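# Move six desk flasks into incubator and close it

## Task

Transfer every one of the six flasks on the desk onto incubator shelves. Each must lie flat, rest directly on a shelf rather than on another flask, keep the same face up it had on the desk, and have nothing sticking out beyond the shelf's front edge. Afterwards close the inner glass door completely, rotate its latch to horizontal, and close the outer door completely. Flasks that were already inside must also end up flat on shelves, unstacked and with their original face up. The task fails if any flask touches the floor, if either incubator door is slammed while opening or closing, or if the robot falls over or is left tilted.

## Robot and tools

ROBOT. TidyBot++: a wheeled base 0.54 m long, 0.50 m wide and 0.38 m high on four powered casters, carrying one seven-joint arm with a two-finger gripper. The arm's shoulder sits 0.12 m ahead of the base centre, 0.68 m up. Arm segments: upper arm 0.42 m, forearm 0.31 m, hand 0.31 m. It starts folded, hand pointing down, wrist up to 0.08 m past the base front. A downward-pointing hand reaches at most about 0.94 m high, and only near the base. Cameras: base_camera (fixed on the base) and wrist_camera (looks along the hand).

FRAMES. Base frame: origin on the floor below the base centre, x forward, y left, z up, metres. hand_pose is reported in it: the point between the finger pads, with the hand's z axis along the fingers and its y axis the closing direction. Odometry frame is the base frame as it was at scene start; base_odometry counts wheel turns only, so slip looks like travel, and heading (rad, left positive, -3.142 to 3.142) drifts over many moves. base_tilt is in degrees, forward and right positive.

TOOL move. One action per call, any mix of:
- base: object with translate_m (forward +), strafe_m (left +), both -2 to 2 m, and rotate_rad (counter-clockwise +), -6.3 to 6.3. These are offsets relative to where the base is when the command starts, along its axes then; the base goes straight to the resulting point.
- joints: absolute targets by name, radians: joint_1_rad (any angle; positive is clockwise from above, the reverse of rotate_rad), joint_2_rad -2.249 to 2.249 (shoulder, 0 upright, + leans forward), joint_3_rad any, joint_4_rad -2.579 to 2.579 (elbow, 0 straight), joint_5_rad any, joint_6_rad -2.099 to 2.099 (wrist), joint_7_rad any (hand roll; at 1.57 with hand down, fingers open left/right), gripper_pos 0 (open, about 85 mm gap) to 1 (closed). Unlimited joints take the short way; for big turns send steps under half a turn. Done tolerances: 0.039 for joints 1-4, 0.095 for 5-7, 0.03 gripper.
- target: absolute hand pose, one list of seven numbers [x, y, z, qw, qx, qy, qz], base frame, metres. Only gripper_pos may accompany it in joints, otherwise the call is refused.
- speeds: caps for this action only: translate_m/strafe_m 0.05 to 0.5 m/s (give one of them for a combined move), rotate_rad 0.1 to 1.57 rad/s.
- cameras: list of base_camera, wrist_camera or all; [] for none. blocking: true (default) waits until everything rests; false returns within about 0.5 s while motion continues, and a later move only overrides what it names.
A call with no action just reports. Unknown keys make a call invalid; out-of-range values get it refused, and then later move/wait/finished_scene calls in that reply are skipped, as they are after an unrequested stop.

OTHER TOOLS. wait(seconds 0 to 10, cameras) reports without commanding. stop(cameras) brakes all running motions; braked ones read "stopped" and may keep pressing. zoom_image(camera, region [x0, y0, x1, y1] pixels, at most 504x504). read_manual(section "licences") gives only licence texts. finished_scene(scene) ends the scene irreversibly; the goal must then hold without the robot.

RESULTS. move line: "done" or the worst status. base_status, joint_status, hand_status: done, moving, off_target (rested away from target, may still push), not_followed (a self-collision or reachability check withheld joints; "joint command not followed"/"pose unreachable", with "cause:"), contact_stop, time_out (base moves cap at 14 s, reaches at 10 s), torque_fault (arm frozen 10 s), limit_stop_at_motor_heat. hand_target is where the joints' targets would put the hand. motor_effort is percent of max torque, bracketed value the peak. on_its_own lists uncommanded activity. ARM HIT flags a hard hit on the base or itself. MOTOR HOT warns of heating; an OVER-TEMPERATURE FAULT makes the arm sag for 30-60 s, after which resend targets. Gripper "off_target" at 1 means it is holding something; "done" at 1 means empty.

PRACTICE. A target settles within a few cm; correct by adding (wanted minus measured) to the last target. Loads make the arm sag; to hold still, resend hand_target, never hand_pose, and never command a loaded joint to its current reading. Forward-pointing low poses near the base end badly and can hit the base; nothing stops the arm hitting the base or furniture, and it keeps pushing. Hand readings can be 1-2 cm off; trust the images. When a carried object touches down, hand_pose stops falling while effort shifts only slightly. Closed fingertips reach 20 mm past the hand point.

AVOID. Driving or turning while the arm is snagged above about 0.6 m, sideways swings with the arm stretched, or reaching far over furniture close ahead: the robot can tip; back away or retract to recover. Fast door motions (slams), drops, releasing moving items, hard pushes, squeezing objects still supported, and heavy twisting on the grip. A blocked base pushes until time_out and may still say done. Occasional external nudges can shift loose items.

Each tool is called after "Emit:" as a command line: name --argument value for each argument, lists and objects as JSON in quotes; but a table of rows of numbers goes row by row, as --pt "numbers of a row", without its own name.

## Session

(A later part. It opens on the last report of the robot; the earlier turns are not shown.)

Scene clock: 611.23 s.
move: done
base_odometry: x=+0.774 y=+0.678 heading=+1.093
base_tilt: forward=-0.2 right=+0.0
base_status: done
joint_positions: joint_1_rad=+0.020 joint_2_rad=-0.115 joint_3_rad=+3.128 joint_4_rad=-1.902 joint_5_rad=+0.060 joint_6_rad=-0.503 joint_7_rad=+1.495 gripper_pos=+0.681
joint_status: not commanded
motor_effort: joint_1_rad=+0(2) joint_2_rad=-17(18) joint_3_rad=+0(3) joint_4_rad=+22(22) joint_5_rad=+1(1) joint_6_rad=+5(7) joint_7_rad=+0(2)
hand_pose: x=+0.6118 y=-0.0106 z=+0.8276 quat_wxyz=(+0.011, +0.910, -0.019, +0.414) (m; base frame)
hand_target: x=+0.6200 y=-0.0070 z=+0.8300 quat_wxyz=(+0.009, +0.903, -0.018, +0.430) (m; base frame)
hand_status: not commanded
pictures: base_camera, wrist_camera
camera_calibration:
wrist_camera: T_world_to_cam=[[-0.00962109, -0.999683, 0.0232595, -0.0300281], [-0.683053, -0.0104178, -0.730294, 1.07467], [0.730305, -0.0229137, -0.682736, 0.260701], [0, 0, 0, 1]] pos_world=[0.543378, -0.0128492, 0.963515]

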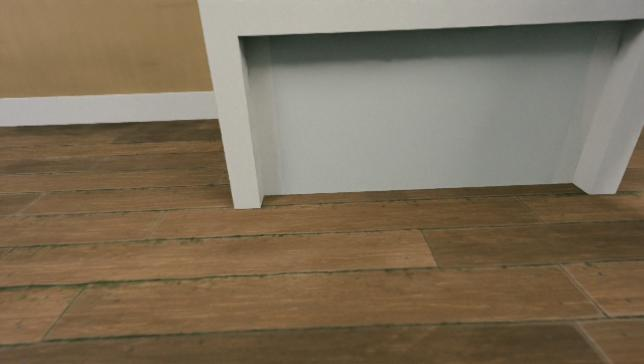

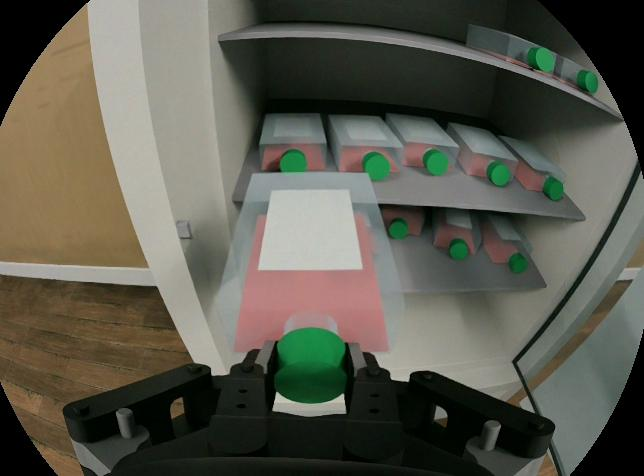

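Emit:
move --target '[0.63,-0.006,0.70,0.0086,0.9035,-0.018,0.430]' --cameras '["wrist_camera"]'

Scene clock: 614.00 s.
move: done
base_odometry: x=+0.774 y=+0.678 heading=+1.093
base_tilt: forward=-0.2 right=+0.0
base_status: not commanded
joint_positions: joint_1_rad=-0.350 joint_2_rad=+0.063 joint_3_rad=+3.503 joint_4_rad=-2.202 joint_5_rad=-0.058 joint_6_rad=-0.031 joint_7_rad=+1.585 gripper_pos=+0.681
joint_status: not commanded
motor_effort: joint_1_rad=+0(1) joint_2_rad=-19(21) joint_3_rad=-1(2) joint_4_rad=+18(22) joint_5_rad=+0(1) joint_6_rad=+7(7) joint_7_rad=+1(2)
hand_pose: x=+0.6245 y=-0.0023 z=+0.6962 quat_wxyz=(+0.002, +0.911, -0.020, +0.413) (m; base frame)
hand_target: x=+0.6300 y=-0.0060 z=+0.7000 quat_wxyz=(+0.009, +0.903, -0.018, +0.430) (m; base frame)
hand_status: done (0.008 m and 2.3 deg from the pose sent, 0.129 m and 2.0 deg at the start)
pictures: wrist_camera
camera_calibration:
wrist_camera: T_world_to_cam=[[-0.00434151, -0.999959, 0.00790356, -0.0111738], [-0.684221, -0.00279339, -0.729269, 0.987479], [0.729262, -0.00857391, -0.684181, 0.163589], [0, 0, 0, 1]] pos_world=[0.556307, -0.00701236, 0.832151]

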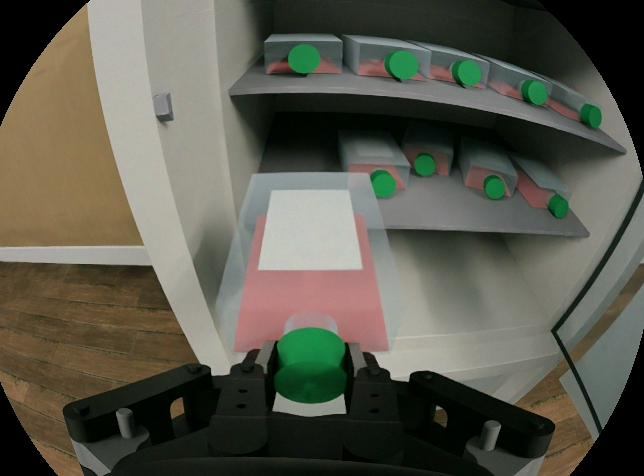

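Emit:
move --target '[0.635,-0.006,0.66,0.0086,0.9035,-0.018,0.430]' --cameras '["wrist_camera"]'

Emit:
move --base '{"translate_m":0.15,"strafe_m":-0.004}' --speeds '{"translate_m":0.2}' --cameras '["wrist_camera"]'

Scene clock: 615.87 s.
move: done
base_odometry: x=+0.774 y=+0.678 heading=+1.093
base_tilt: forward=-0.2 right=+0.0
base_status: not commanded
joint_positions: joint_1_rad=-0.110 joint_2_rad=+0.163 joint_3_rad=+3.260 joint_4_rad=-2.254 joint_5_rad=-0.058 joint_6_rad=+0.128 joint_7_rad=+1.585 gripper_pos=+0.681
joint_status: not commanded
motor_effort: joint_1_rad=+0(0) joint_2_rad=-23(23) joint_3_rad=+0(1) joint_4_rad=+16(18) joint_5_rad=+0(0) joint_6_rad=+6(7) joint_7_rad=+1(2)
hand_pose: x=+0.6314 y=-0.0045 z=+0.6571 quat_wxyz=(+0.004, +0.910, -0.020, +0.414) (m; base frame)
hand_target: x=+0.6350 y=-0.0060 z=+0.6600 quat_wxyz=(+0.009, +0.903, -0.018, +0.430) (m; base frame)
hand_status: done (0.005 m and 2.0 deg from the pose sent, 0.038 m and 2.3 deg at the start)
pictures: wrist_camera
camera_calibration:
wrist_camera: T_world_to_cam=[[-0.00682358, -0.999916, 0.0109765, -0.0134578], [-0.682063, -0.0033731, -0.731286, 0.963632], [0.731262, -0.0124766, -0.681983, 0.129063], [0, 0, 0, 1]] pos_world=[0.562787, -0.00859598, 0.792857]

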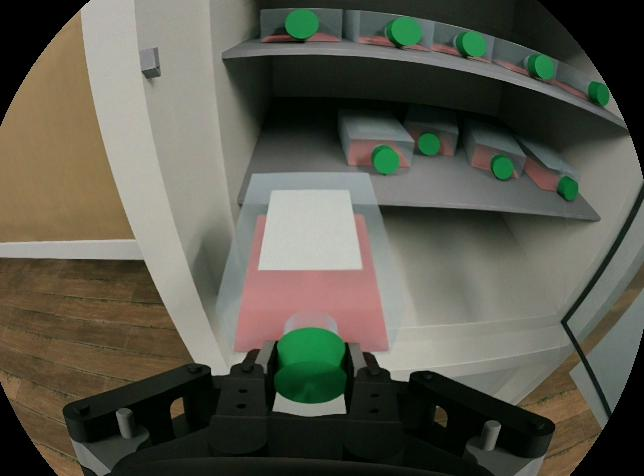

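Scene clock: 617.37 s.
move: done
base_odometry: x=+0.846 y=+0.809 heading=+1.093
base_tilt: forward=-0.1 right=+0.0
base_status: done
joint_positions: joint_1_rad=-0.110 joint_2_rad=+0.170 joint_3_rad=+3.259 joint_4_rad=-2.259 joint_5_rad=-0.058 joint_6_rad=+0.134 joint_7_rad=+1.585 gripper_pos=+0.681
joint_status: not commanded
motor_effort: joint_1_rad=+0(1) joint_2_rad=-22(24) joint_3_rad=+0(2) joint_4_rad=+16(18) joint_5_rad=+0(1) joint_6_rad=+6(7) joint_7_rad=+1(2)
hand_pose: x=+0.6301 y=-0.0046 z=+0.6529 quat_wxyz=(+0.005, +0.911, -0.020, +0.412) (m; base frame)
hand_target: x=+0.6350 y=-0.0060 z=+0.6600 quat_wxyz=(+0.009, +0.903, -0.018, +0.430) (m; base frame)
hand_status: not commanded
pictures: wrist_camera
camera_calibration:
wrist_camera: T_world_to_cam=[[-0.00693305, -0.999906, 0.0118579, -0.0140491], [-0.686196, -0.00386843, -0.727407, 0.959723], [0.727384, -0.01318, -0.686104, 0.132196], [0, 0, 0, 1]] pos_world=[0.562304, -0.00859284, 0.788976]

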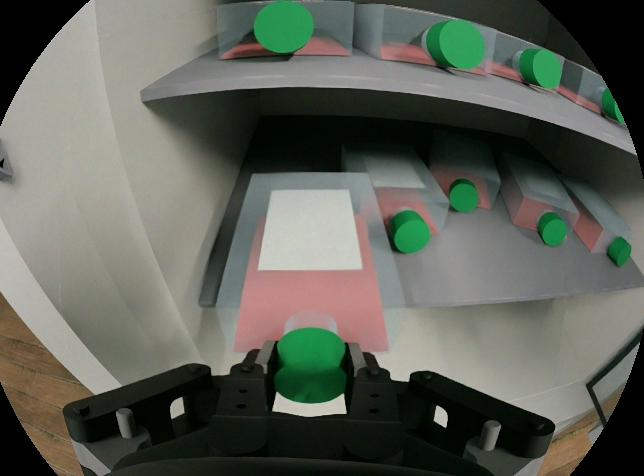

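Emit:
move --base '{"translate_m":0.07}' --speeds '{"translate_m":0.15}' --cameras '["wrist_camera"]'

Emit:
move --target '[0.635,-0.006,0.632,0.0086,0.9035,-0.018,0.430]' --cameras '["wrist_camera"]'

Scene clock: 618.83 s.
move: done
base_odometry: x=+0.879 y=+0.871 heading=+1.093
base_tilt: forward=-0.2 right=+0.0
base_status: done
joint_positions: joint_1_rad=-0.110 joint_2_rad=+0.171 joint_3_rad=+3.259 joint_4_rad=-2.262 joint_5_rad=-0.058 joint_6_rad=+0.135 joint_7_rad=+1.585 gripper_pos=+0.681
joint_status: not commanded
motor_effort: joint_1_rad=+0(1) joint_2_rad=-21(24) joint_3_rad=+0(2) joint_4_rad=+16(17) joint_5_rad=+0(0) joint_6_rad=+7(7) joint_7_rad=+1(2)
hand_pose: x=+0.6292 y=-0.0046 z=+0.6512 quat_wxyz=(+0.005, +0.912, -0.020, +0.410) (m; base frame)
hand_target: x=+0.6350 y=-0.0060 z=+0.6600 quat_wxyz=(+0.009, +0.903, -0.018, +0.430) (m; base frame)
hand_status: not commanded
pictures: wrist_camera
camera_calibration:
wrist_camera: T_world_to_cam=[[-0.00697399, -0.999903, 0.0120884, -0.0141937], [-0.688357, -0.00396823, -0.725361, 0.957977], [0.725339, -0.0133798, -0.688262, 0.134445], [0, 0, 0, 1]] pos_world=[0.561813, -0.00859197, 0.787585]

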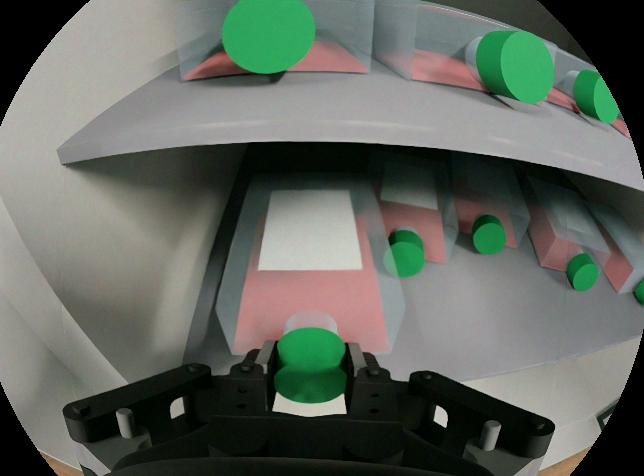

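Scene clock: 619.97 s.
move: done
base_odometry: x=+0.879 y=+0.871 heading=+1.093
base_tilt: forward=-0.2 right=+0.0
base_status: not commanded
joint_positions: joint_1_rad=-0.076 joint_2_rad=+0.240 joint_3_rad=+3.223 joint_4_rad=-2.300 joint_5_rad=-0.058 joint_6_rad=+0.249 joint_7_rad=+1.585 gripper_pos=+0.681
joint_status: not commanded
motor_effort: joint_1_rad=+0(1) joint_2_rad=-23(25) joint_3_rad=-1(1) joint_4_rad=+14(16) joint_5_rad=+0(1) joint_6_rad=+6(7) joint_7_rad=+0(2)
hand_pose: x=+0.6315 y=-0.0054 z=+0.6257 quat_wxyz=(+0.007, +0.911, -0.019, +0.412) (m; base frame)
hand_target: x=+0.6350 y=-0.0060 z=+0.6320 quat_wxyz=(+0.009, +0.903, -0.018, +0.430) (m; base frame)
hand_status: done (0.007 m and 2.2 deg from the pose sent, 0.020 m and 2.5 deg at the start)
pictures: wrist_camera
camera_calibration:
wrist_camera: T_world_to_cam=[[-0.00740795, -0.999836, 0.0164981, -0.0170699], [-0.684791, -0.00695053, -0.728707, 0.94087], [0.728702, -0.016696, -0.684627, 0.110851], [0, 0, 0, 1]] pos_world=[0.563396, -0.00867682, 0.761791]

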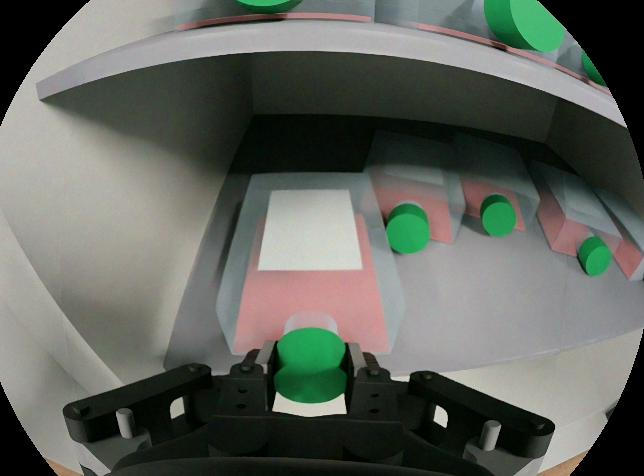

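Emit:
move --base '{"strafe_m":0.009}' --speeds '{"strafe_m":0.1}' --cameras '["wrist_camera"]'

Emit:
zoom_image --camera "wrist_camera" --region '[160, 100, 480, 400]'

Scene clock: 626.60 s.
move: done
base_odometry: x=+0.871 y=+0.876 heading=+1.093
base_tilt: forward=-0.1 right=+0.0
base_status: done
joint_positions: joint_1_rad=-0.071 joint_2_rad=+0.240 joint_3_rad=+3.218 joint_4_rad=-2.300 joint_5_rad=-0.058 joint_6_rad=+0.249 joint_7_rad=+1.585 gripper_pos=+0.681
joint_status: not commanded
motor_effort: joint_1_rad=+0(2) joint_2_rad=-23(24) joint_3_rad=-1(3) joint_4_rad=+15(15) joint_5_rad=+0(0) joint_6_rad=+5(7) joint_7_rad=+1(2)
hand_pose: x=+0.6315 y=-0.0058 z=+0.6257 quat_wxyz=(+0.007, +0.911, -0.020, +0.412) (m; base frame)
hand_target: x=+0.6350 y=-0.0060 z=+0.6320 quat_wxyz=(+0.009, +0.903, -0.018, +0.430) (m; base frame)
hand_status: not commanded
pictures: wrist_camera
camera_calibration:
wrist_camera: T_world_to_cam=[[-0.00829323, -0.999845, 0.0155465, -0.0163468], [-0.684779, -0.00565102, -0.728729, 0.940883], [0.728704, -0.0166894, -0.684626, 0.110841], [0, 0, 0, 1]] pos_world=[0.563391, -0.00917746, 0.761787]

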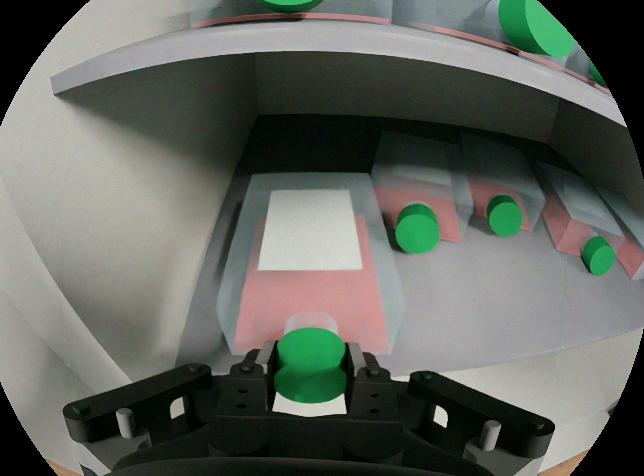

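Scaled by 1.575.

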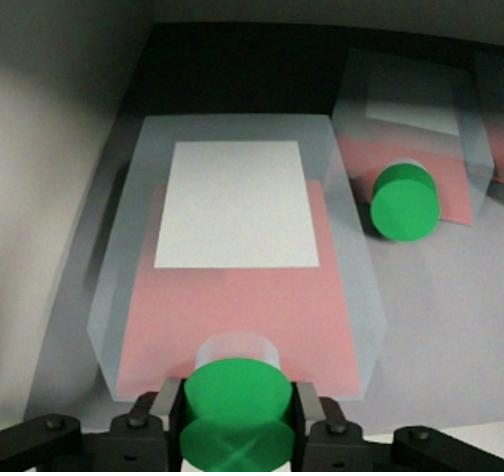

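Emit:
move --base '{"translate_m":0.01}' --speeds '{"translate_m":0.1}' --cameras '[]'

Emit:
move --target '[0.648,-0.006,0.612,0.0086,0.9035,-0.018,0.430]' --cameras '["wrist_camera"]'

Emit:
move --target '[0.65,-0.006,0.600,0.0086,0.9035,-0.018,0.430]' --cameras '["wrist_camera"]'

Scene clock: 627.53 s.
move: done
base_odometry: x=+0.875 y=+0.884 heading=+1.093
base_tilt: forward=-0.2 right=+0.0
base_status: done
joint_positions: joint_1_rad=-0.071 joint_2_rad=+0.244 joint_3_rad=+3.218 joint_4_rad=-2.303 joint_5_rad=-0.058 joint_6_rad=+0.251 joint_7_rad=+1.585 gripper_pos=+0.681
joint_status: not commanded
motor_effort: joint_1_rad=+0(1) joint_2_rad=-23(27) joint_3_rad=+0(1) joint_4_rad=+15(16) joint_5_rad=+0(1) joint_6_rad=+6(7) joint_7_rad=+1(2)
hand_pose: x=+0.6304 y=-0.0059 z=+0.6233 quat_wxyz=(+0.007, +0.912, -0.020, +0.410) (m; base frame)
hand_target: x=+0.6350 y=-0.0060 z=+0.6320 quat_wxyz=(+0.009, +0.903, -0.018, +0.430) (m; base frame)
hand_status: not commanded
pictures: none
No camera images: "cameras" was empty.

Scene clock: 628.37 s.
move: done
base_odometry: x=+0.875 y=+0.884 heading=+1.093
base_tilt: forward=-0.1 right=+0.0
base_status: not commanded
joint_positions: joint_1_rad=-0.066 joint_2_rad=+0.299 joint_3_rad=+3.213 joint_4_rad=-2.303 joint_5_rad=-0.058 joint_6_rad=+0.324 joint_7_rad=+1.585 gripper_pos=+0.681
joint_status: not commanded
motor_effort: joint_1_rad=+0(1) joint_2_rad=-22(24) joint_3_rad=+0(1) joint_4_rad=+13(15) joint_5_rad=+0(1) joint_6_rad=+5(6) joint_7_rad=+1(2)
hand_pose: x=+0.6419 y=-0.0068 z=+0.6124 quat_wxyz=(+0.010, +0.908, -0.019, +0.419) (m; base frame)
hand_target: x=+0.6480 y=-0.0060 z=+0.6120 quat_wxyz=(+0.009, +0.903, -0.018, +0.430) (m; base frame)
hand_status: done (0.006 m and 1.3 deg from the pose sent, 0.021 m and 2.4 deg at the start)
pictures: wrist_camera
camera_calibration:
wrist_camera: T_world_to_cam=[[-0.00920379, -0.999719, 0.021829, -0.020305], [-0.673938, -0.00992556, -0.738721, 0.937329], [0.73873, -0.0215104, -0.673658, 0.0809133], [0, 0, 0, 1]] pos_world=[0.571742, -0.00925532, 0.747375]

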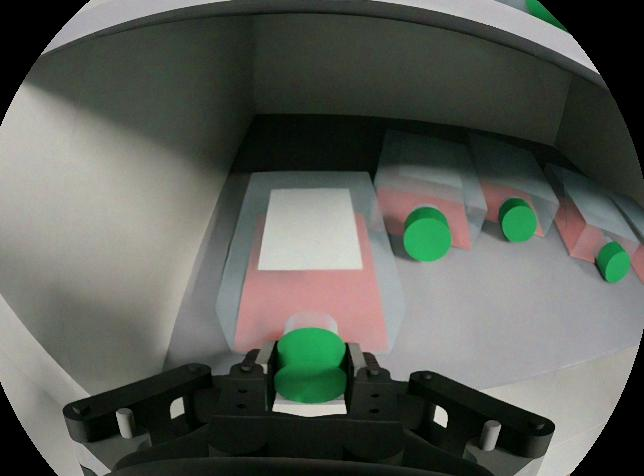

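Scene clock: 629.07 s.
move: done
base_odometry: x=+0.875 y=+0.884 heading=+1.093
base_tilt: forward=-0.2 right=+0.0
base_status: not commanded
joint_positions: joint_1_rad=-0.062 joint_2_rad=+0.324 joint_3_rad=+3.207 joint_4_rad=-2.303 joint_5_rad=-0.058 joint_6_rad=+0.378 joint_7_rad=+1.585 gripper_pos=+0.681
joint_status: not commanded
motor_effort: joint_1_rad=+0(1) joint_2_rad=-21(22) joint_3_rad=+0(1) joint_4_rad=+12(13) joint_5_rad=+0(1) joint_6_rad=+5(6) joint_7_rad=+1(2)
hand_pose: x=+0.6507 y=-0.0069 z=+0.6118 quat_wxyz=(+0.011, +0.902, -0.018, +0.432) (m; base frame)
hand_target: x=+0.6500 y=-0.0060 z=+0.6000 quat_wxyz=(+0.009, +0.903, -0.018, +0.430) (m; base frame)
hand_status: done (0.012 m and 0.4 deg from the pose sent, 0.015 m and 1.3 deg at the start)
pictures: wrist_camera
camera_calibration:
wrist_camera: T_world_to_cam=[[-0.00917579, -0.999662, 0.024308, -0.0218582], [-0.653084, -0.0124173, -0.757184, 0.940516], [0.75723, -0.0228229, -0.652749, 0.0492297], [0, 0, 0, 1]] pos_world=[0.576757, -0.0090486, 0.74481]

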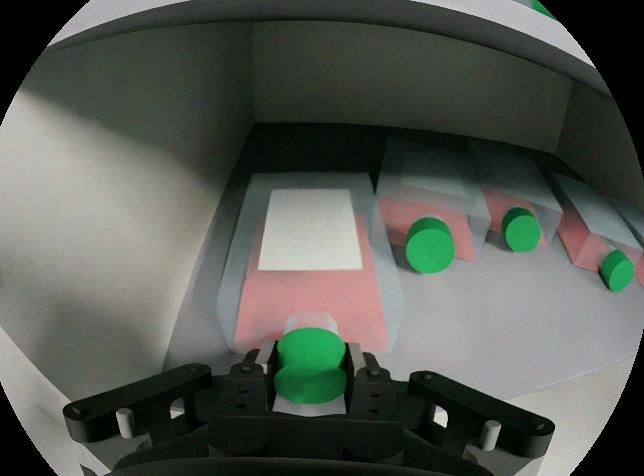

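Landed, clear on both sides. Release and back.

Emit:
move --joints '{"gripper_pos":0.6}' --cameras '[]'

Emit:
move --base '{"translate_m":-0.25}' --speeds '{"translate_m":0.25}' --cameras '["wrist_camera"]'

Emit:
move --target '[0.68,0.006,0.620,0,0.766,0,0.643]' --joints '{"gripper_pos":1}' --cameras '["wrist_camera"]'

Scene clock: 630.03 s.
move: done
base_odometry: x=+0.875 y=+0.884 heading=+1.093
base_tilt: forward=-0.2 right=+0.0
base_status: not commanded
joint_positions: joint_1_rad=-0.059 joint_2_rad=+0.327 joint_3_rad=+3.207 joint_4_rad=-2.303 joint_5_rad=-0.058 joint_6_rad=+0.380 joint_7_rad=+1.585 gripper_pos=+0.600
joint_status: all done
motor_effort: joint_1_rad=+1(1) joint_2_rad=-22(23) joint_3_rad=+0(2) joint_4_rad=+11(12) joint_5_rad=+0(1) joint_6_rad=+4(5) joint_7_rad=+2(2)
hand_pose: x=+0.6508 y=-0.0081 z=+0.6105 quat_wxyz=(+0.011, +0.902, -0.019, +0.431) (m; base frame)
hand_target: x=+0.6500 y=-0.0060 z=+0.6000 quat_wxyz=(+0.009, +0.903, -0.018, +0.430) (m; base frame)
hand_status: not commanded
pictures: none
No camera images: "cameras" was empty.

Scene clock: 631.87 s.
move: done
base_odometry: x=+0.760 y=+0.662 heading=+1.093
base_tilt: forward=-0.1 right=+0.0
base_status: done
joint_positions: joint_1_rad=-0.057 joint_2_rad=+0.349 joint_3_rad=+3.205 joint_4_rad=-2.304 joint_5_rad=-0.058 joint_6_rad=+0.390 joint_7_rad=+1.585 gripper_pos=+0.600
joint_status: not commanded
motor_effort: joint_1_rad=+0(1) joint_2_rad=-25(26) joint_3_rad=+0(1) joint_4_rad=+12(14) joint_5_rad=+0(1) joint_6_rad=+5(6) joint_7_rad=+2(2)
hand_pose: x=+0.6507 y=-0.0088 z=+0.6012 quat_wxyz=(+0.012, +0.905, -0.019, +0.426) (m; base frame)
hand_target: x=+0.6500 y=-0.0060 z=+0.6000 quat_wxyz=(+0.009, +0.903, -0.018, +0.430) (m; base frame)
hand_status: not commanded
pictures: wrist_camera
camera_calibration:
wrist_camera: T_world_to_cam=[[-0.0121971, -0.99959, 0.0259137, -0.0225251], [-0.663401, -0.0113012, -0.748179, 0.933883], [0.748165, -0.0263168, -0.662991, 0.0542383], [0, 0, 0, 1]] pos_world=[0.578685, -0.0105345, 0.735255]

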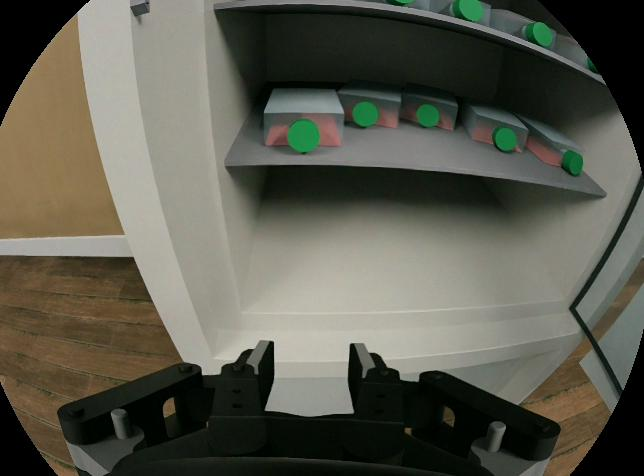

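Scene clock: 633.93 s.
move: done
base_odometry: x=+0.760 y=+0.662 heading=+1.093
base_tilt: forward=-0.2 right=+0.0
base_status: not commanded
joint_positions: joint_1_rad=-0.045 joint_2_rad=+0.753 joint_3_rad=+3.176 joint_4_rad=-2.468 joint_5_rad=-0.058 joint_6_rad=+1.454 joint_7_rad=+1.585 gripper_pos=+0.999
joint_status: all done
motor_effort: joint_1_rad=+0(0) joint_2_rad=-29(31) joint_3_rad=-1(2) joint_4_rad=+4(13) joint_5_rad=+0(1) joint_6_rad=+8(9) joint_7_rad=+1(2)
hand_pose: x=+0.6873 y=-0.0071 z=+0.6151 quat_wxyz=(+0.028, +0.772, +0.000, +0.635) (m; base frame)
hand_target: x=+0.6800 y=+0.0060 z=+0.6200 quat_wxyz=(+0.000, +0.766, +0.000, +0.643) (m; base frame)
hand_status: done (0.016 m and 3.4 deg from the pose sent, 0.038 m and 29.7 deg at the start)
pictures: wrist_camera
camera_calibration:
wrist_camera: T_world_to_cam=[[-0.0164142, -0.996991, 0.0757656, -0.0484032], [-0.228041, -0.0700458, -0.971129, 0.806056], [0.973513, -0.033218, -0.226205, -0.387497], [0, 0, 0, 1]] pos_world=[0.560253, -0.00466852, 0.698798]

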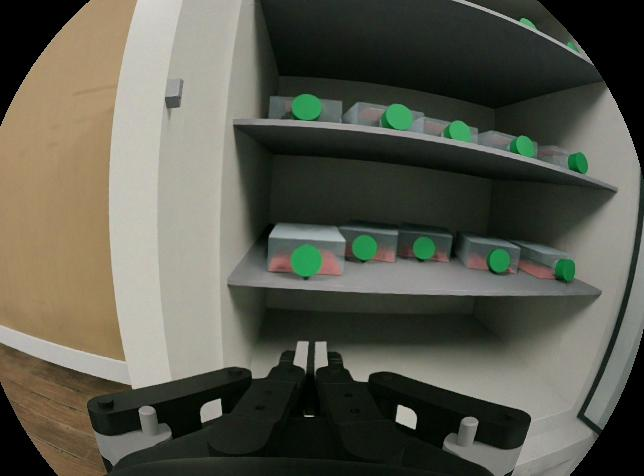

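Emit:
move --base '{"translate_m":0.17}' --speeds '{"translate_m":0.2}' --cameras '["wrist_camera"]'

Scene clock: 635.80 s.
move: done
base_odometry: x=+0.839 y=+0.813 heading=+1.092
base_tilt: forward=-0.2 right=+0.0
base_status: done
joint_positions: joint_1_rad=-0.042 joint_2_rad=+0.756 joint_3_rad=+3.175 joint_4_rad=-2.475 joint_5_rad=-0.058 joint_6_rad=+1.459 joint_7_rad=+1.585 gripper_pos=+0.999
joint_status: not commanded
motor_effort: joint_1_rad=+0(1) joint_2_rad=-28(31) joint_3_rad=-1(2) joint_4_rad=+4(6) joint_5_rad=+0(1) joint_6_rad=+7(8) joint_7_rad=+1(2)
hand_pose: x=+0.6845 y=-0.0080 z=+0.6130 quat_wxyz=(+0.028, +0.774, -0.001, +0.633) (m; base frame)
hand_target: x=+0.6800 y=+0.0060 z=+0.6200 quat_wxyz=(+0.000, +0.766, +0.000, +0.643) (m; base frame)
hand_status: not commanded
pictures: wrist_camera
camera_calibration:
wrist_camera: T_world_to_cam=[[-0.0176853, -0.99701, 0.0752222, -0.0480402], [-0.233402, -0.0690386, -0.969926, 0.806293], [0.97222, -0.0347104, -0.231483, -0.381205], [0, 0, 0, 1]] pos_world=[0.557955, -0.00546297, 0.697416]

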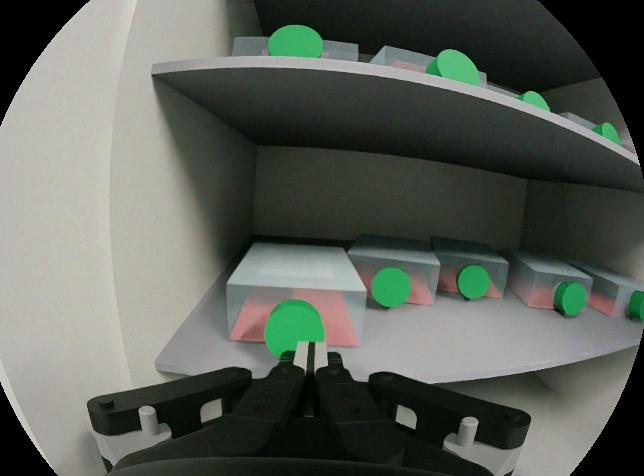

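Emit:
move --base '{"strafe_m":0.007}' --speeds '{"strafe_m":0.1}' --cameras '[]'

Emit:
move --base '{"translate_m":0.06}' --speeds '{"translate_m":0.08}' --cameras '["wrist_camera"]'

Scene clock: 636.53 s.
move: done
base_odometry: x=+0.833 y=+0.817 heading=+1.092
base_tilt: forward=-0.1 right=+0.0
base_status: done
joint_positions: joint_1_rad=-0.038 joint_2_rad=+0.756 joint_3_rad=+3.172 joint_4_rad=-2.475 joint_5_rad=-0.058 joint_6_rad=+1.459 joint_7_rad=+1.585 gripper_pos=+0.999
joint_status: not commanded
motor_effort: joint_1_rad=+0(2) joint_2_rad=-29(30) joint_3_rad=-2(2) joint_4_rad=+4(4) joint_5_rad=+0(1) joint_6_rad=+7(8) joint_7_rad=+1(2)
hand_pose: x=+0.6845 y=-0.0090 z=+0.6130 quat_wxyz=(+0.028, +0.774, -0.002, +0.633) (m; base frame)
hand_target: x=+0.6800 y=+0.0060 z=+0.6200 quat_wxyz=(+0.000, +0.766, +0.000, +0.643) (m; base frame)
hand_status: not commanded
pictures: none
No camera images: "cameras" was empty.

Scene clock: 637.83 s.
move: done
base_odometry: x=+0.860 y=+0.870 heading=+1.093
base_tilt: forward=-0.2 right=+0.0
base_status: done
joint_positions: joint_1_rad=-0.038 joint_2_rad=+0.756 joint_3_rad=+3.172 joint_4_rad=-2.477 joint_5_rad=-0.058 joint_6_rad=+1.460 joint_7_rad=+1.585 gripper_pos=+0.999
joint_status: not commanded
motor_effort: joint_1_rad=+0(2) joint_2_rad=-29(31) joint_3_rad=-1(2) joint_4_rad=+4(5) joint_5_rad=-1(1) joint_6_rad=+7(8) joint_7_rad=+1(2)
hand_pose: x=+0.6840 y=-0.0091 z=+0.6125 quat_wxyz=(+0.028, +0.774, -0.003, +0.632) (m; base frame)
hand_target: x=+0.6800 y=+0.0060 z=+0.6200 quat_wxyz=(+0.000, +0.766, +0.000, +0.643) (m; base frame)
hand_status: not commanded
pictures: wrist_camera
camera_calibration:
wrist_camera: T_world_to_cam=[[-0.0196215, -0.997097, 0.0735711, -0.0467885], [-0.234783, -0.0669324, -0.969741, 0.806467], [0.97185, -0.036301, -0.232788, -0.379711], [0, 0, 0, 1]] pos_world=[0.557449, -0.0064578, 0.697114]

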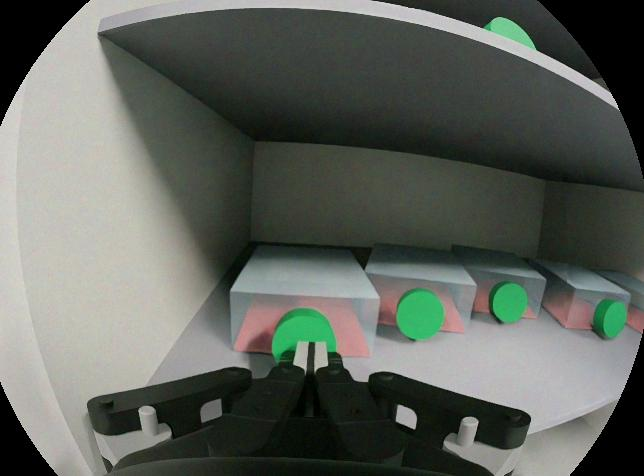

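Emit:
move --base '{"translate_m":0.02}' --speeds '{"translate_m":0.08}' --cameras '[]'

Emit:
move --base '{"translate_m":-0.5}' --speeds '{"translate_m":0.35}'

Emit:
move --target '[0.60,0,0.83,0.0,0.9035,0,0.430]' --cameras '["wrist_camera"]'

Scene clock: 638.87 s.
move: done
base_odometry: x=+0.869 y=+0.888 heading=+1.093
base_tilt: forward=-0.2 right=+0.0
base_status: done
joint_positions: joint_1_rad=-0.038 joint_2_rad=+0.758 joint_3_rad=+3.172 joint_4_rad=-2.478 joint_5_rad=-0.058 joint_6_rad=+1.460 joint_7_rad=+1.585 gripper_pos=+0.999
joint_status: not commanded
motor_effort: joint_1_rad=+0(1) joint_2_rad=-29(30) joint_3_rad=+0(2) joint_4_rad=+4(6) joint_5_rad=+0(1) joint_6_rad=+7(8) joint_7_rad=+0(2)
hand_pose: x=+0.6833 y=-0.0091 z=+0.6116 quat_wxyz=(+0.028, +0.775, -0.002, +0.631) (m; base frame)
hand_target: x=+0.6800 y=+0.0060 z=+0.6200 quat_wxyz=(+0.000, +0.766, +0.000, +0.643) (m; base frame)
hand_status: not commanded
pictures: none
No camera images: "cameras" was empty.

Scene clock: 641.37 s.
move: done
base_odometry: x=+0.639 y=+0.444 heading=+1.093
base_tilt: forward=-0.2 right=+0.0
base_status: done
joint_positions: joint_1_rad=-0.036 joint_2_rad=+0.759 joint_3_rad=+3.171 joint_4_rad=-2.480 joint_5_rad=-0.058 joint_6_rad=+1.462 joint_7_rad=+1.585 gripper_pos=+0.999
joint_status: not commanded
motor_effort: joint_1_rad=+0(4) joint_2_rad=-30(31) joint_3_rad=-2(3) joint_4_rad=+4(6) joint_5_rad=+0(1) joint_6_rad=+8(9) joint_7_rad=+2(2)
hand_pose: x=+0.6827 y=-0.0100 z=+0.6107 quat_wxyz=(+0.028, +0.776, -0.003, +0.630) (m; base frame)
hand_target: x=+0.6800 y=+0.0060 z=+0.6200 quat_wxyz=(+0.000, +0.766, +0.000, +0.643) (m; base frame)
hand_status: not commanded
pictures: base_camera, wrist_camera
camera_calibration:
wrist_camera: T_world_to_cam=[[-0.0209378, -0.997089, 0.0733175, -0.0464873], [-0.238863, -0.066221, -0.968793, 0.806482], [0.970827, -0.0377973, -0.236782, -0.375847], [0, 0, 0, 1]] pos_world=[0.556549, -0.00715197, 0.695729]

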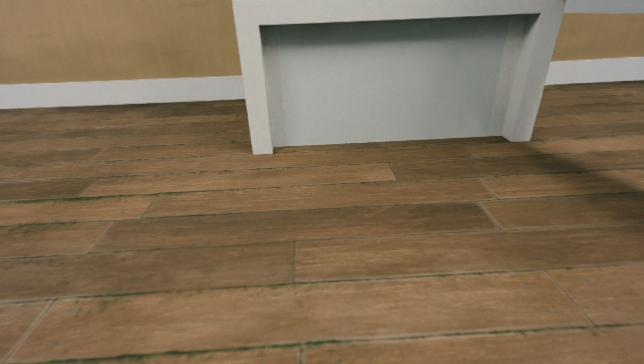

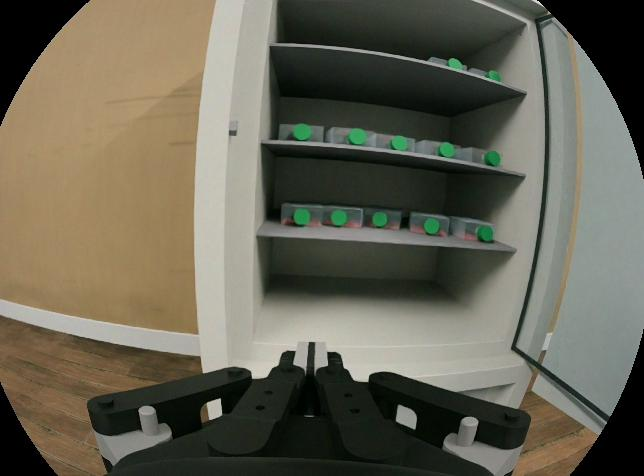

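Scene clock: 644.27 s.
move: done
base_odometry: x=+0.639 y=+0.444 heading=+1.093
base_tilt: forward=-0.2 right=+0.0
base_status: not commanded
joint_positions: joint_1_rad=-0.023 joint_2_rad=-0.151 joint_3_rad=+3.171 joint_4_rad=-1.994 joint_5_rad=-0.058 joint_6_rad=-0.410 joint_7_rad=+1.585 gripper_pos=+0.999
joint_status: not commanded
motor_effort: joint_1_rad=+0(0) joint_2_rad=-15(31) joint_3_rad=-1(2) joint_4_rad=+21(21) joint_5_rad=+0(1) joint_6_rad=+5(8) joint_7_rad=+0(2)
hand_pose: x=+0.6005 y=+0.0052 z=+0.8175 quat_wxyz=(-0.020, +0.902, -0.016, +0.430) (m; base frame)
hand_target: x=+0.6000 y=+0.0000 z=+0.8300 quat_wxyz=(+0.000, +0.903, +0.000, +0.430) (m; base frame)
hand_status: done (0.014 m and 2.9 deg from the pose sent, 0.235 m and 27.5 deg at the start)
pictures: wrist_camera
camera_calibration:
wrist_camera: T_world_to_cam=[[0.020236, -0.999388, -0.0285318, 0.0102609], [-0.655223, 0.0082986, -0.75539, 1.06346], [0.755165, 0.0339807, -0.654654, 0.224179], [0, 0, 0, 1]] pos_world=[0.5273, -0.00618834, 0.950376]

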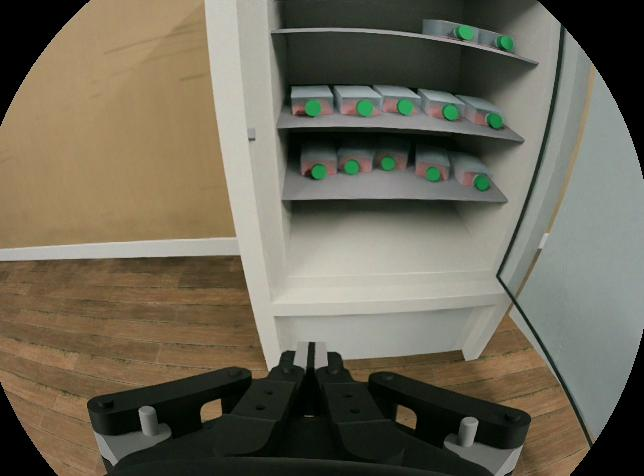

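Emit:
move --target '[0.68,0,0.90,0,0.707,0,0.707]' --base '{"translate_m":-0.30}' --cameras '["wrist_camera"]'

Emit:
move --base '{"strafe_m":-0.57}' --speeds '{"strafe_m":0.3}' --cameras '["wrist_camera"]'

Scene clock: 647.43 s.
move: done
base_odometry: x=+0.500 y=+0.178 heading=+1.093
base_tilt: forward=-0.2 right=+0.0
base_status: done
joint_positions: joint_1_rad=-0.019 joint_2_rad=+0.010 joint_3_rad=+3.170 joint_4_rad=-2.232 joint_5_rad=-0.058 joint_6_rad=+0.643 joint_7_rad=+1.585 gripper_pos=+0.999
joint_status: not commanded
motor_effort: joint_1_rad=+0(1) joint_2_rad=-19(20) joint_3_rad=+0(1) joint_4_rad=+19(21) joint_5_rad=+0(1) joint_6_rad=+8(8) joint_7_rad=+1(2)
hand_pose: x=+0.6805 y=-0.0147 z=+0.8985 quat_wxyz=(+0.005, +0.716, -0.027, +0.697) (m; base frame)
hand_target: x=+0.6800 y=+0.0000 z=+0.9000 quat_wxyz=(+0.000, +0.707, +0.000, +0.707) (m; base frame)
hand_status: done (0.015 m and 3.5 deg from the pose sent, 0.115 m and 39.1 deg at the start)
pictures: wrist_camera
camera_calibration:
wrist_camera: T_world_to_cam=[[-0.0317034, -0.999483, 0.00542954, -0.00405813], [-0.0614716, -0.00347218, -0.998103, 0.99101], [0.997605, -0.031977, -0.0613297, -0.481575], [0, 0, 0, 1]] pos_world=[0.541212, -0.0160144, 0.959617]

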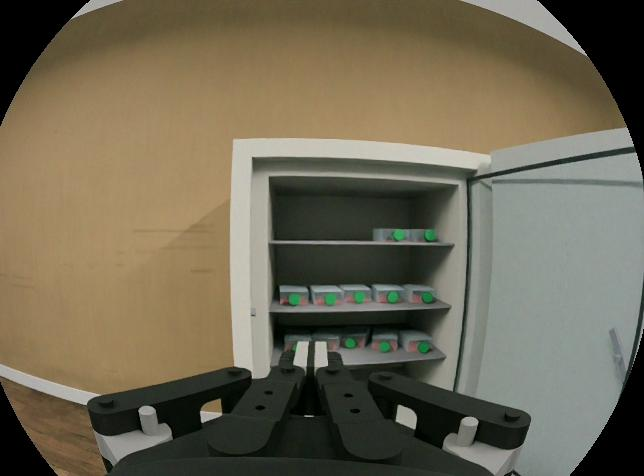

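Scene clock: 650.27 s.
move: done
base_odometry: x=+1.007 y=-0.085 heading=+1.093
base_tilt: forward=-0.2 right=+0.0
base_status: done
joint_positions: joint_1_rad=-0.010 joint_2_rad=+0.010 joint_3_rad=+3.162 joint_4_rad=-2.232 joint_5_rad=-0.056 joint_6_rad=+0.646 joint_7_rad=+1.585 gripper_pos=+0.999
joint_status: not commanded
motor_effort: joint_1_rad=+0(2) joint_2_rad=-19(20) joint_3_rad=+0(3) joint_4_rad=+19(19) joint_5_rad=+0(1) joint_6_rad=+8(9) joint_7_rad=+1(2)
hand_pose: x=+0.6806 y=-0.0152 z=+0.8989 quat_wxyz=(+0.005, +0.716, -0.027, +0.698) (m; base frame)
hand_target: x=+0.6800 y=+0.0000 z=+0.9000 quat_wxyz=(+0.000, +0.707, +0.000, +0.707) (m; base frame)
hand_status: not commanded
pictures: wrist_camera
camera_calibration:
wrist_camera: T_world_to_cam=[[-0.0322456, -0.999458, 0.00669609, -0.00537708], [-0.0595231, -0.00476737, -0.998216, 0.990138], [0.997706, -0.0325866, -0.0593371, -0.483555], [0, 0, 0, 1]] pos_world=[0.541208, -0.0164112, 0.959714]

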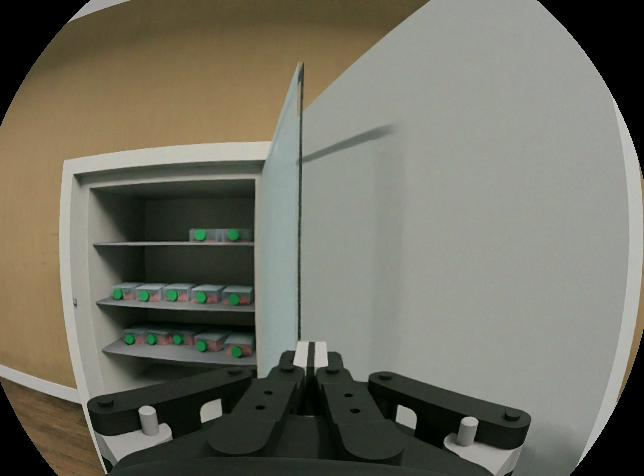

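Emit:
move --base '{"strafe_m":-0.045}' --speeds '{"strafe_m":0.2}' --cameras '[]'

Emit:
move --base '{"translate_m":0.10}' --speeds '{"translate_m":0.15}' --cameras '["wrist_camera"]'

Scene clock: 651.60 s.
move: done
base_odometry: x=+1.047 y=-0.106 heading=+1.093
base_tilt: forward=-0.2 right=+0.0
base_status: done
joint_positions: joint_1_rad=-0.004 joint_2_rad=+0.011 joint_3_rad=+3.159 joint_4_rad=-2.232 joint_5_rad=-0.055 joint_6_rad=+0.647 joint_7_rad=+1.585 gripper_pos=+0.999
joint_status: not commanded
motor_effort: joint_1_rad=+0(2) joint_2_rad=-19(20) joint_3_rad=-1(2) joint_4_rad=+19(19) joint_5_rad=+0(1) joint_6_rad=+8(8) joint_7_rad=+1(2)
hand_pose: x=+0.6806 y=-0.0167 z=+0.8989 quat_wxyz=(+0.006, +0.716, -0.027, +0.698) (m; base frame)
hand_target: x=+0.6800 y=+0.0000 z=+0.9000 quat_wxyz=(+0.000, +0.707, +0.000, +0.707) (m; base frame)
hand_status: not commanded
pictures: none
No camera images: "cameras" was empty.

Scene clock: 652.93 s.
move: done
base_odometry: x=+1.093 y=-0.017 heading=+1.092
base_tilt: forward=-0.1 right=+0.0
base_status: done
joint_positions: joint_1_rad=-0.004 joint_2_rad=+0.020 joint_3_rad=+3.159 joint_4_rad=-2.233 joint_5_rad=-0.055 joint_6_rad=+0.648 joint_7_rad=+1.585 gripper_pos=+0.999
joint_status: not commanded
motor_effort: joint_1_rad=+0(0) joint_2_rad=-19(22) joint_3_rad=-1(2) joint_4_rad=+19(20) joint_5_rad=+0(1) joint_6_rad=+8(9) joint_7_rad=+1(2)
hand_pose: x=+0.6824 y=-0.0167 z=+0.8933 quat_wxyz=(+0.006, +0.719, -0.027, +0.695) (m; base frame)
hand_target: x=+0.6800 y=+0.0000 z=+0.9000 quat_wxyz=(+0.000, +0.707, +0.000, +0.707) (m; base frame)
hand_status: not commanded
pictures: wrist_camera
camera_calibration:
wrist_camera: T_world_to_cam=[[-0.0346265, -0.999369, 0.00794618, -0.00626178], [-0.0686705, -0.00555299, -0.997624, 0.990412], [0.997038, -0.0350899, -0.0684349, -0.477122], [0, 0, 0, 1]] pos_world=[0.543504, -0.0175002, 0.955457]

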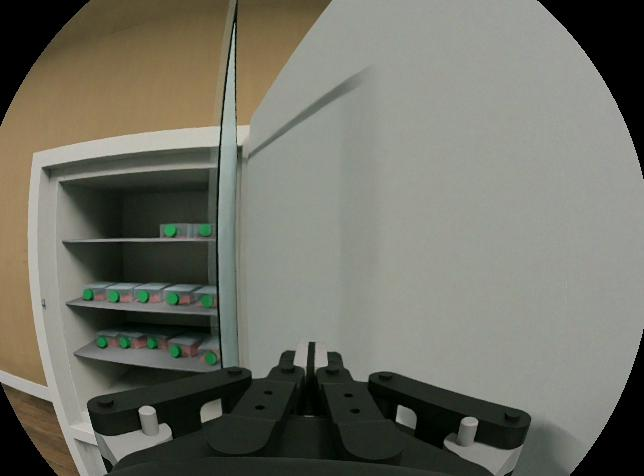

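Emit:
move --base '{"translate_m":0.11}' --speeds '{"translate_m":0.12}' --cameras '["wrist_camera"]'

Scene clock: 654.70 s.
move: done
base_odometry: x=+1.144 y=+0.081 heading=+1.092
base_tilt: forward=-0.2 right=+0.0
base_status: done
joint_positions: joint_1_rad=-0.004 joint_2_rad=+0.022 joint_3_rad=+3.159 joint_4_rad=-2.234 joint_5_rad=-0.055 joint_6_rad=+0.649 joint_7_rad=+1.585 gripper_pos=+0.999
joint_status: not commanded
motor_effort: joint_1_rad=+0(1) joint_2_rad=-19(21) joint_3_rad=-1(2) joint_4_rad=+19(20) joint_5_rad=+0(1) joint_6_rad=+7(8) joint_7_rad=+1(2)
hand_pose: x=+0.6826 y=-0.0164 z=+0.8919 quat_wxyz=(+0.006, +0.720, -0.027, +0.694) (m; base frame)
hand_target: x=+0.6800 y=+0.0000 z=+0.9000 quat_wxyz=(+0.000, +0.707, +0.000, +0.707) (m; base frame)
hand_status: not commanded
pictures: wrist_camera
camera_calibration:
wrist_camera: T_world_to_cam=[[-0.0338756, -0.99939, 0.00848205, -0.00686225], [-0.0709819, -0.00605964, -0.997459, 0.990447], [0.996902, -0.0343916, -0.0707333, -0.47531], [0, 0, 0, 1]] pos_world=[0.543909, -0.017203, 0.954369]

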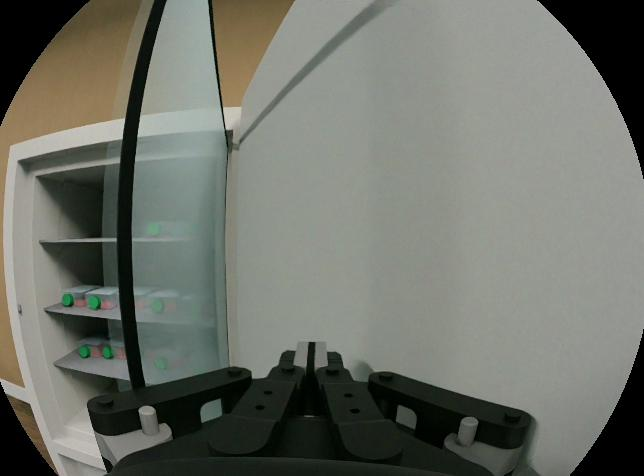

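Emit:
move --base '{"strafe_m":0.16}' --speeds '{"strafe_m":0.12}' --cameras '["wrist_camera"]'

Emit:
move --base '{"strafe_m":0.12,"translate_m":0.02}' --speeds '{"strafe_m":0.12}' --cameras '["wrist_camera"]'

Scene clock: 657.13 s.
move: done
base_odometry: x=+1.002 y=+0.155 heading=+1.092
base_tilt: forward=-0.2 right=-0.1
base_status: done
joint_positions: joint_1_rad=-0.004 joint_2_rad=+0.021 joint_3_rad=+3.158 joint_4_rad=-2.237 joint_5_rad=-0.054 joint_6_rad=+0.650 joint_7_rad=+1.585 gripper_pos=+0.999
joint_status: not commanded
motor_effort: joint_1_rad=+0(3) joint_2_rad=-19(20) joint_3_rad=-1(4) joint_4_rad=+19(20) joint_5_rad=+0(2) joint_6_rad=+8(8) joint_7_rad=+1(2)
hand_pose: x=+0.6817 y=-0.0154 z=+0.8911 quat_wxyz=(+0.006, +0.720, -0.026, +0.693) (m; base frame)
hand_target: x=+0.6800 y=+0.0000 z=+0.9000 quat_wxyz=(+0.000, +0.707, +0.000, +0.707) (m; base frame)
hand_status: not commanded
pictures: wrist_camera
camera_calibration:
wrist_camera: T_world_to_cam=[[-0.031705, -0.999453, 0.00937291, -0.00812561], [-0.0719982, -0.00706951, -0.99738, 0.990258], [0.996901, -0.0322968, -0.0717347, -0.473447], [0, 0, 0, 1]] pos_world=[0.543019, -0.0164114, 0.953777]

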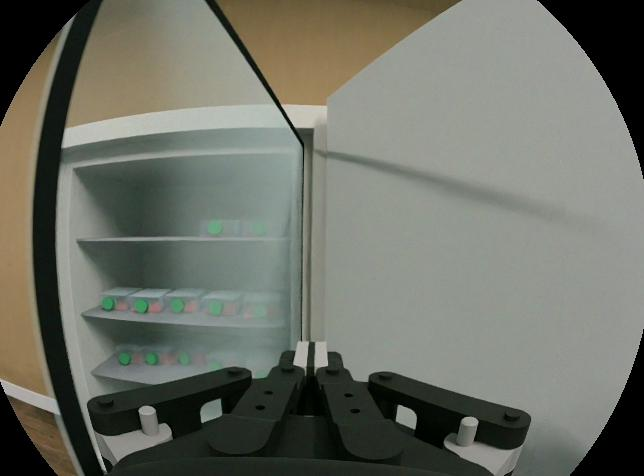

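Scene clock: 658.73 s.
move: done
base_odometry: x=+0.904 y=+0.228 heading=+1.092
base_tilt: forward=-0.2 right=+0.0
base_status: done
joint_positions: joint_1_rad=-0.008 joint_2_rad=+0.021 joint_3_rad=+3.154 joint_4_rad=-2.237 joint_5_rad=-0.052 joint_6_rad=+0.650 joint_7_rad=+1.585 gripper_pos=+0.999
joint_status: not commanded
motor_effort: joint_1_rad=+0(4) joint_2_rad=-20(21) joint_3_rad=-1(3) joint_4_rad=+19(20) joint_5_rad=+0(2) joint_6_rad=+8(8) joint_7_rad=+1(2)
hand_pose: x=+0.6817 y=-0.0110 z=+0.8911 quat_wxyz=(+0.004, +0.720, -0.022, +0.693) (m; base frame)
hand_target: x=+0.6800 y=+0.0000 z=+0.9000 quat_wxyz=(+0.000, +0.707, +0.000, +0.707) (m; base frame)
hand_status: not commanded
pictures: wrist_camera
camera_calibration:
wrist_camera: T_world_to_cam=[[-0.0236232, -0.999667, 0.0103376, -0.01017], [-0.071966, -0.00861322, -0.99737, 0.990141], [0.997127, -0.0243051, -0.0717386, -0.473399], [0, 0, 0, 1]] pos_world=[0.543055, -0.0131443, 0.953681]

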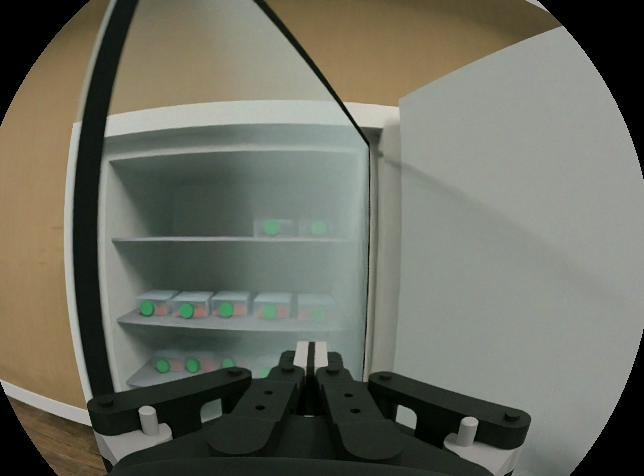

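Emit:
move --base '{"strafe_m":0.15,"translate_m":0.05}' --speeds '{"strafe_m":0.13}' --cameras '["wrist_camera"]'

Emit:
move --base '{"strafe_m":0.11,"translate_m":0.10}' --speeds '{"strafe_m":0.13}' --cameras '["wrist_camera"]'

Scene clock: 660.87 s.
move: done
base_odometry: x=+0.794 y=+0.341 heading=+1.092
base_tilt: forward=-0.2 right=+0.0
base_status: done
joint_positions: joint_1_rad=-0.009 joint_2_rad=+0.021 joint_3_rad=+3.152 joint_4_rad=-2.238 joint_5_rad=-0.051 joint_6_rad=+0.650 joint_7_rad=+1.585 gripper_pos=+0.999
joint_status: not commanded
motor_effort: joint_1_rad=+0(3) joint_2_rad=-20(20) joint_3_rad=-1(4) joint_4_rad=+19(20) joint_5_rad=+0(2) joint_6_rad=+7(9) joint_7_rad=+1(2)
hand_pose: x=+0.6817 y=-0.0089 z=+0.8909 quat_wxyz=(+0.002, +0.720, -0.020, +0.693) (m; base frame)
hand_target: x=+0.6800 y=+0.0000 z=+0.9000 quat_wxyz=(+0.000, +0.707, +0.000, +0.707) (m; base frame)
hand_status: not commanded
pictures: wrist_camera
camera_calibration:
wrist_camera: T_world_to_cam=[[-0.01923, -0.999748, 0.0115482, -0.0121275], [-0.0721524, -0.0101326, -0.997342, 0.99012], [0.997208, -0.0200121, -0.0719394, -0.47319], [0, 0, 0, 1]] pos_world=[0.543075, -0.0115615, 0.953587]

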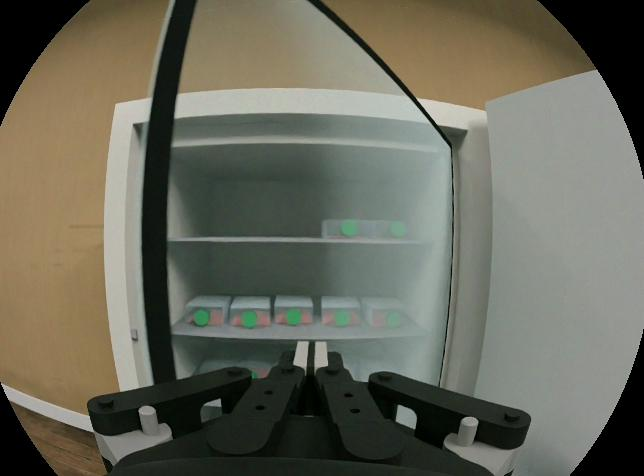

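Scene clock: 662.63 s.
move: done
base_odometry: x=+0.742 y=+0.480 heading=+1.093
base_tilt: forward=-0.2 right=+0.0
base_status: done
joint_positions: joint_1_rad=-0.006 joint_2_rad=+0.021 joint_3_rad=+3.152 joint_4_rad=-2.238 joint_5_rad=-0.051 joint_6_rad=+0.651 joint_7_rad=+1.585 gripper_pos=+0.999
joint_status: not commanded
motor_effort: joint_1_rad=+0(3) joint_2_rad=-19(21) joint_3_rad=-1(3) joint_4_rad=+19(21) joint_5_rad=+0(2) joint_6_rad=+7(8) joint_7_rad=+1(2)
hand_pose: x=+0.6815 y=-0.0106 z=+0.8909 quat_wxyz=(+0.004, +0.720, -0.022, +0.694) (m; base frame)
hand_target: x=+0.6800 y=+0.0000 z=+0.9000 quat_wxyz=(+0.000, +0.707, +0.000, +0.707) (m; base frame)
hand_status: not commanded
pictures: wrist_camera
camera_calibration:
wrist_camera: T_world_to_cam=[[-0.0222336, -0.999685, 0.0116402, -0.0118739], [-0.0717822, -0.0100167, -0.99737, 0.989818], [0.997172, -0.0230107, -0.0715368, -0.473412], [0, 0, 0, 1]] pos_world=[0.542861, -0.012849, 0.953486]

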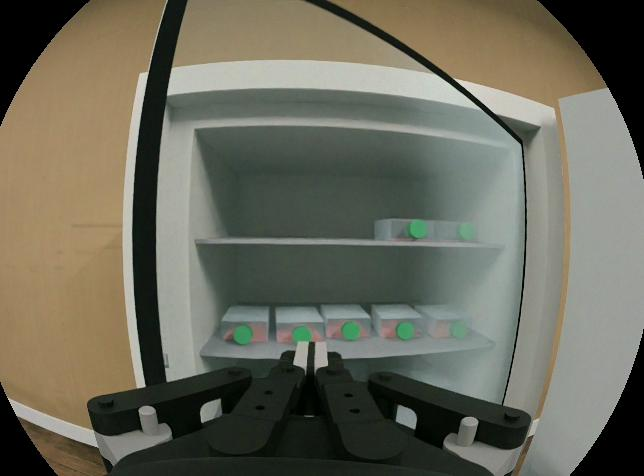

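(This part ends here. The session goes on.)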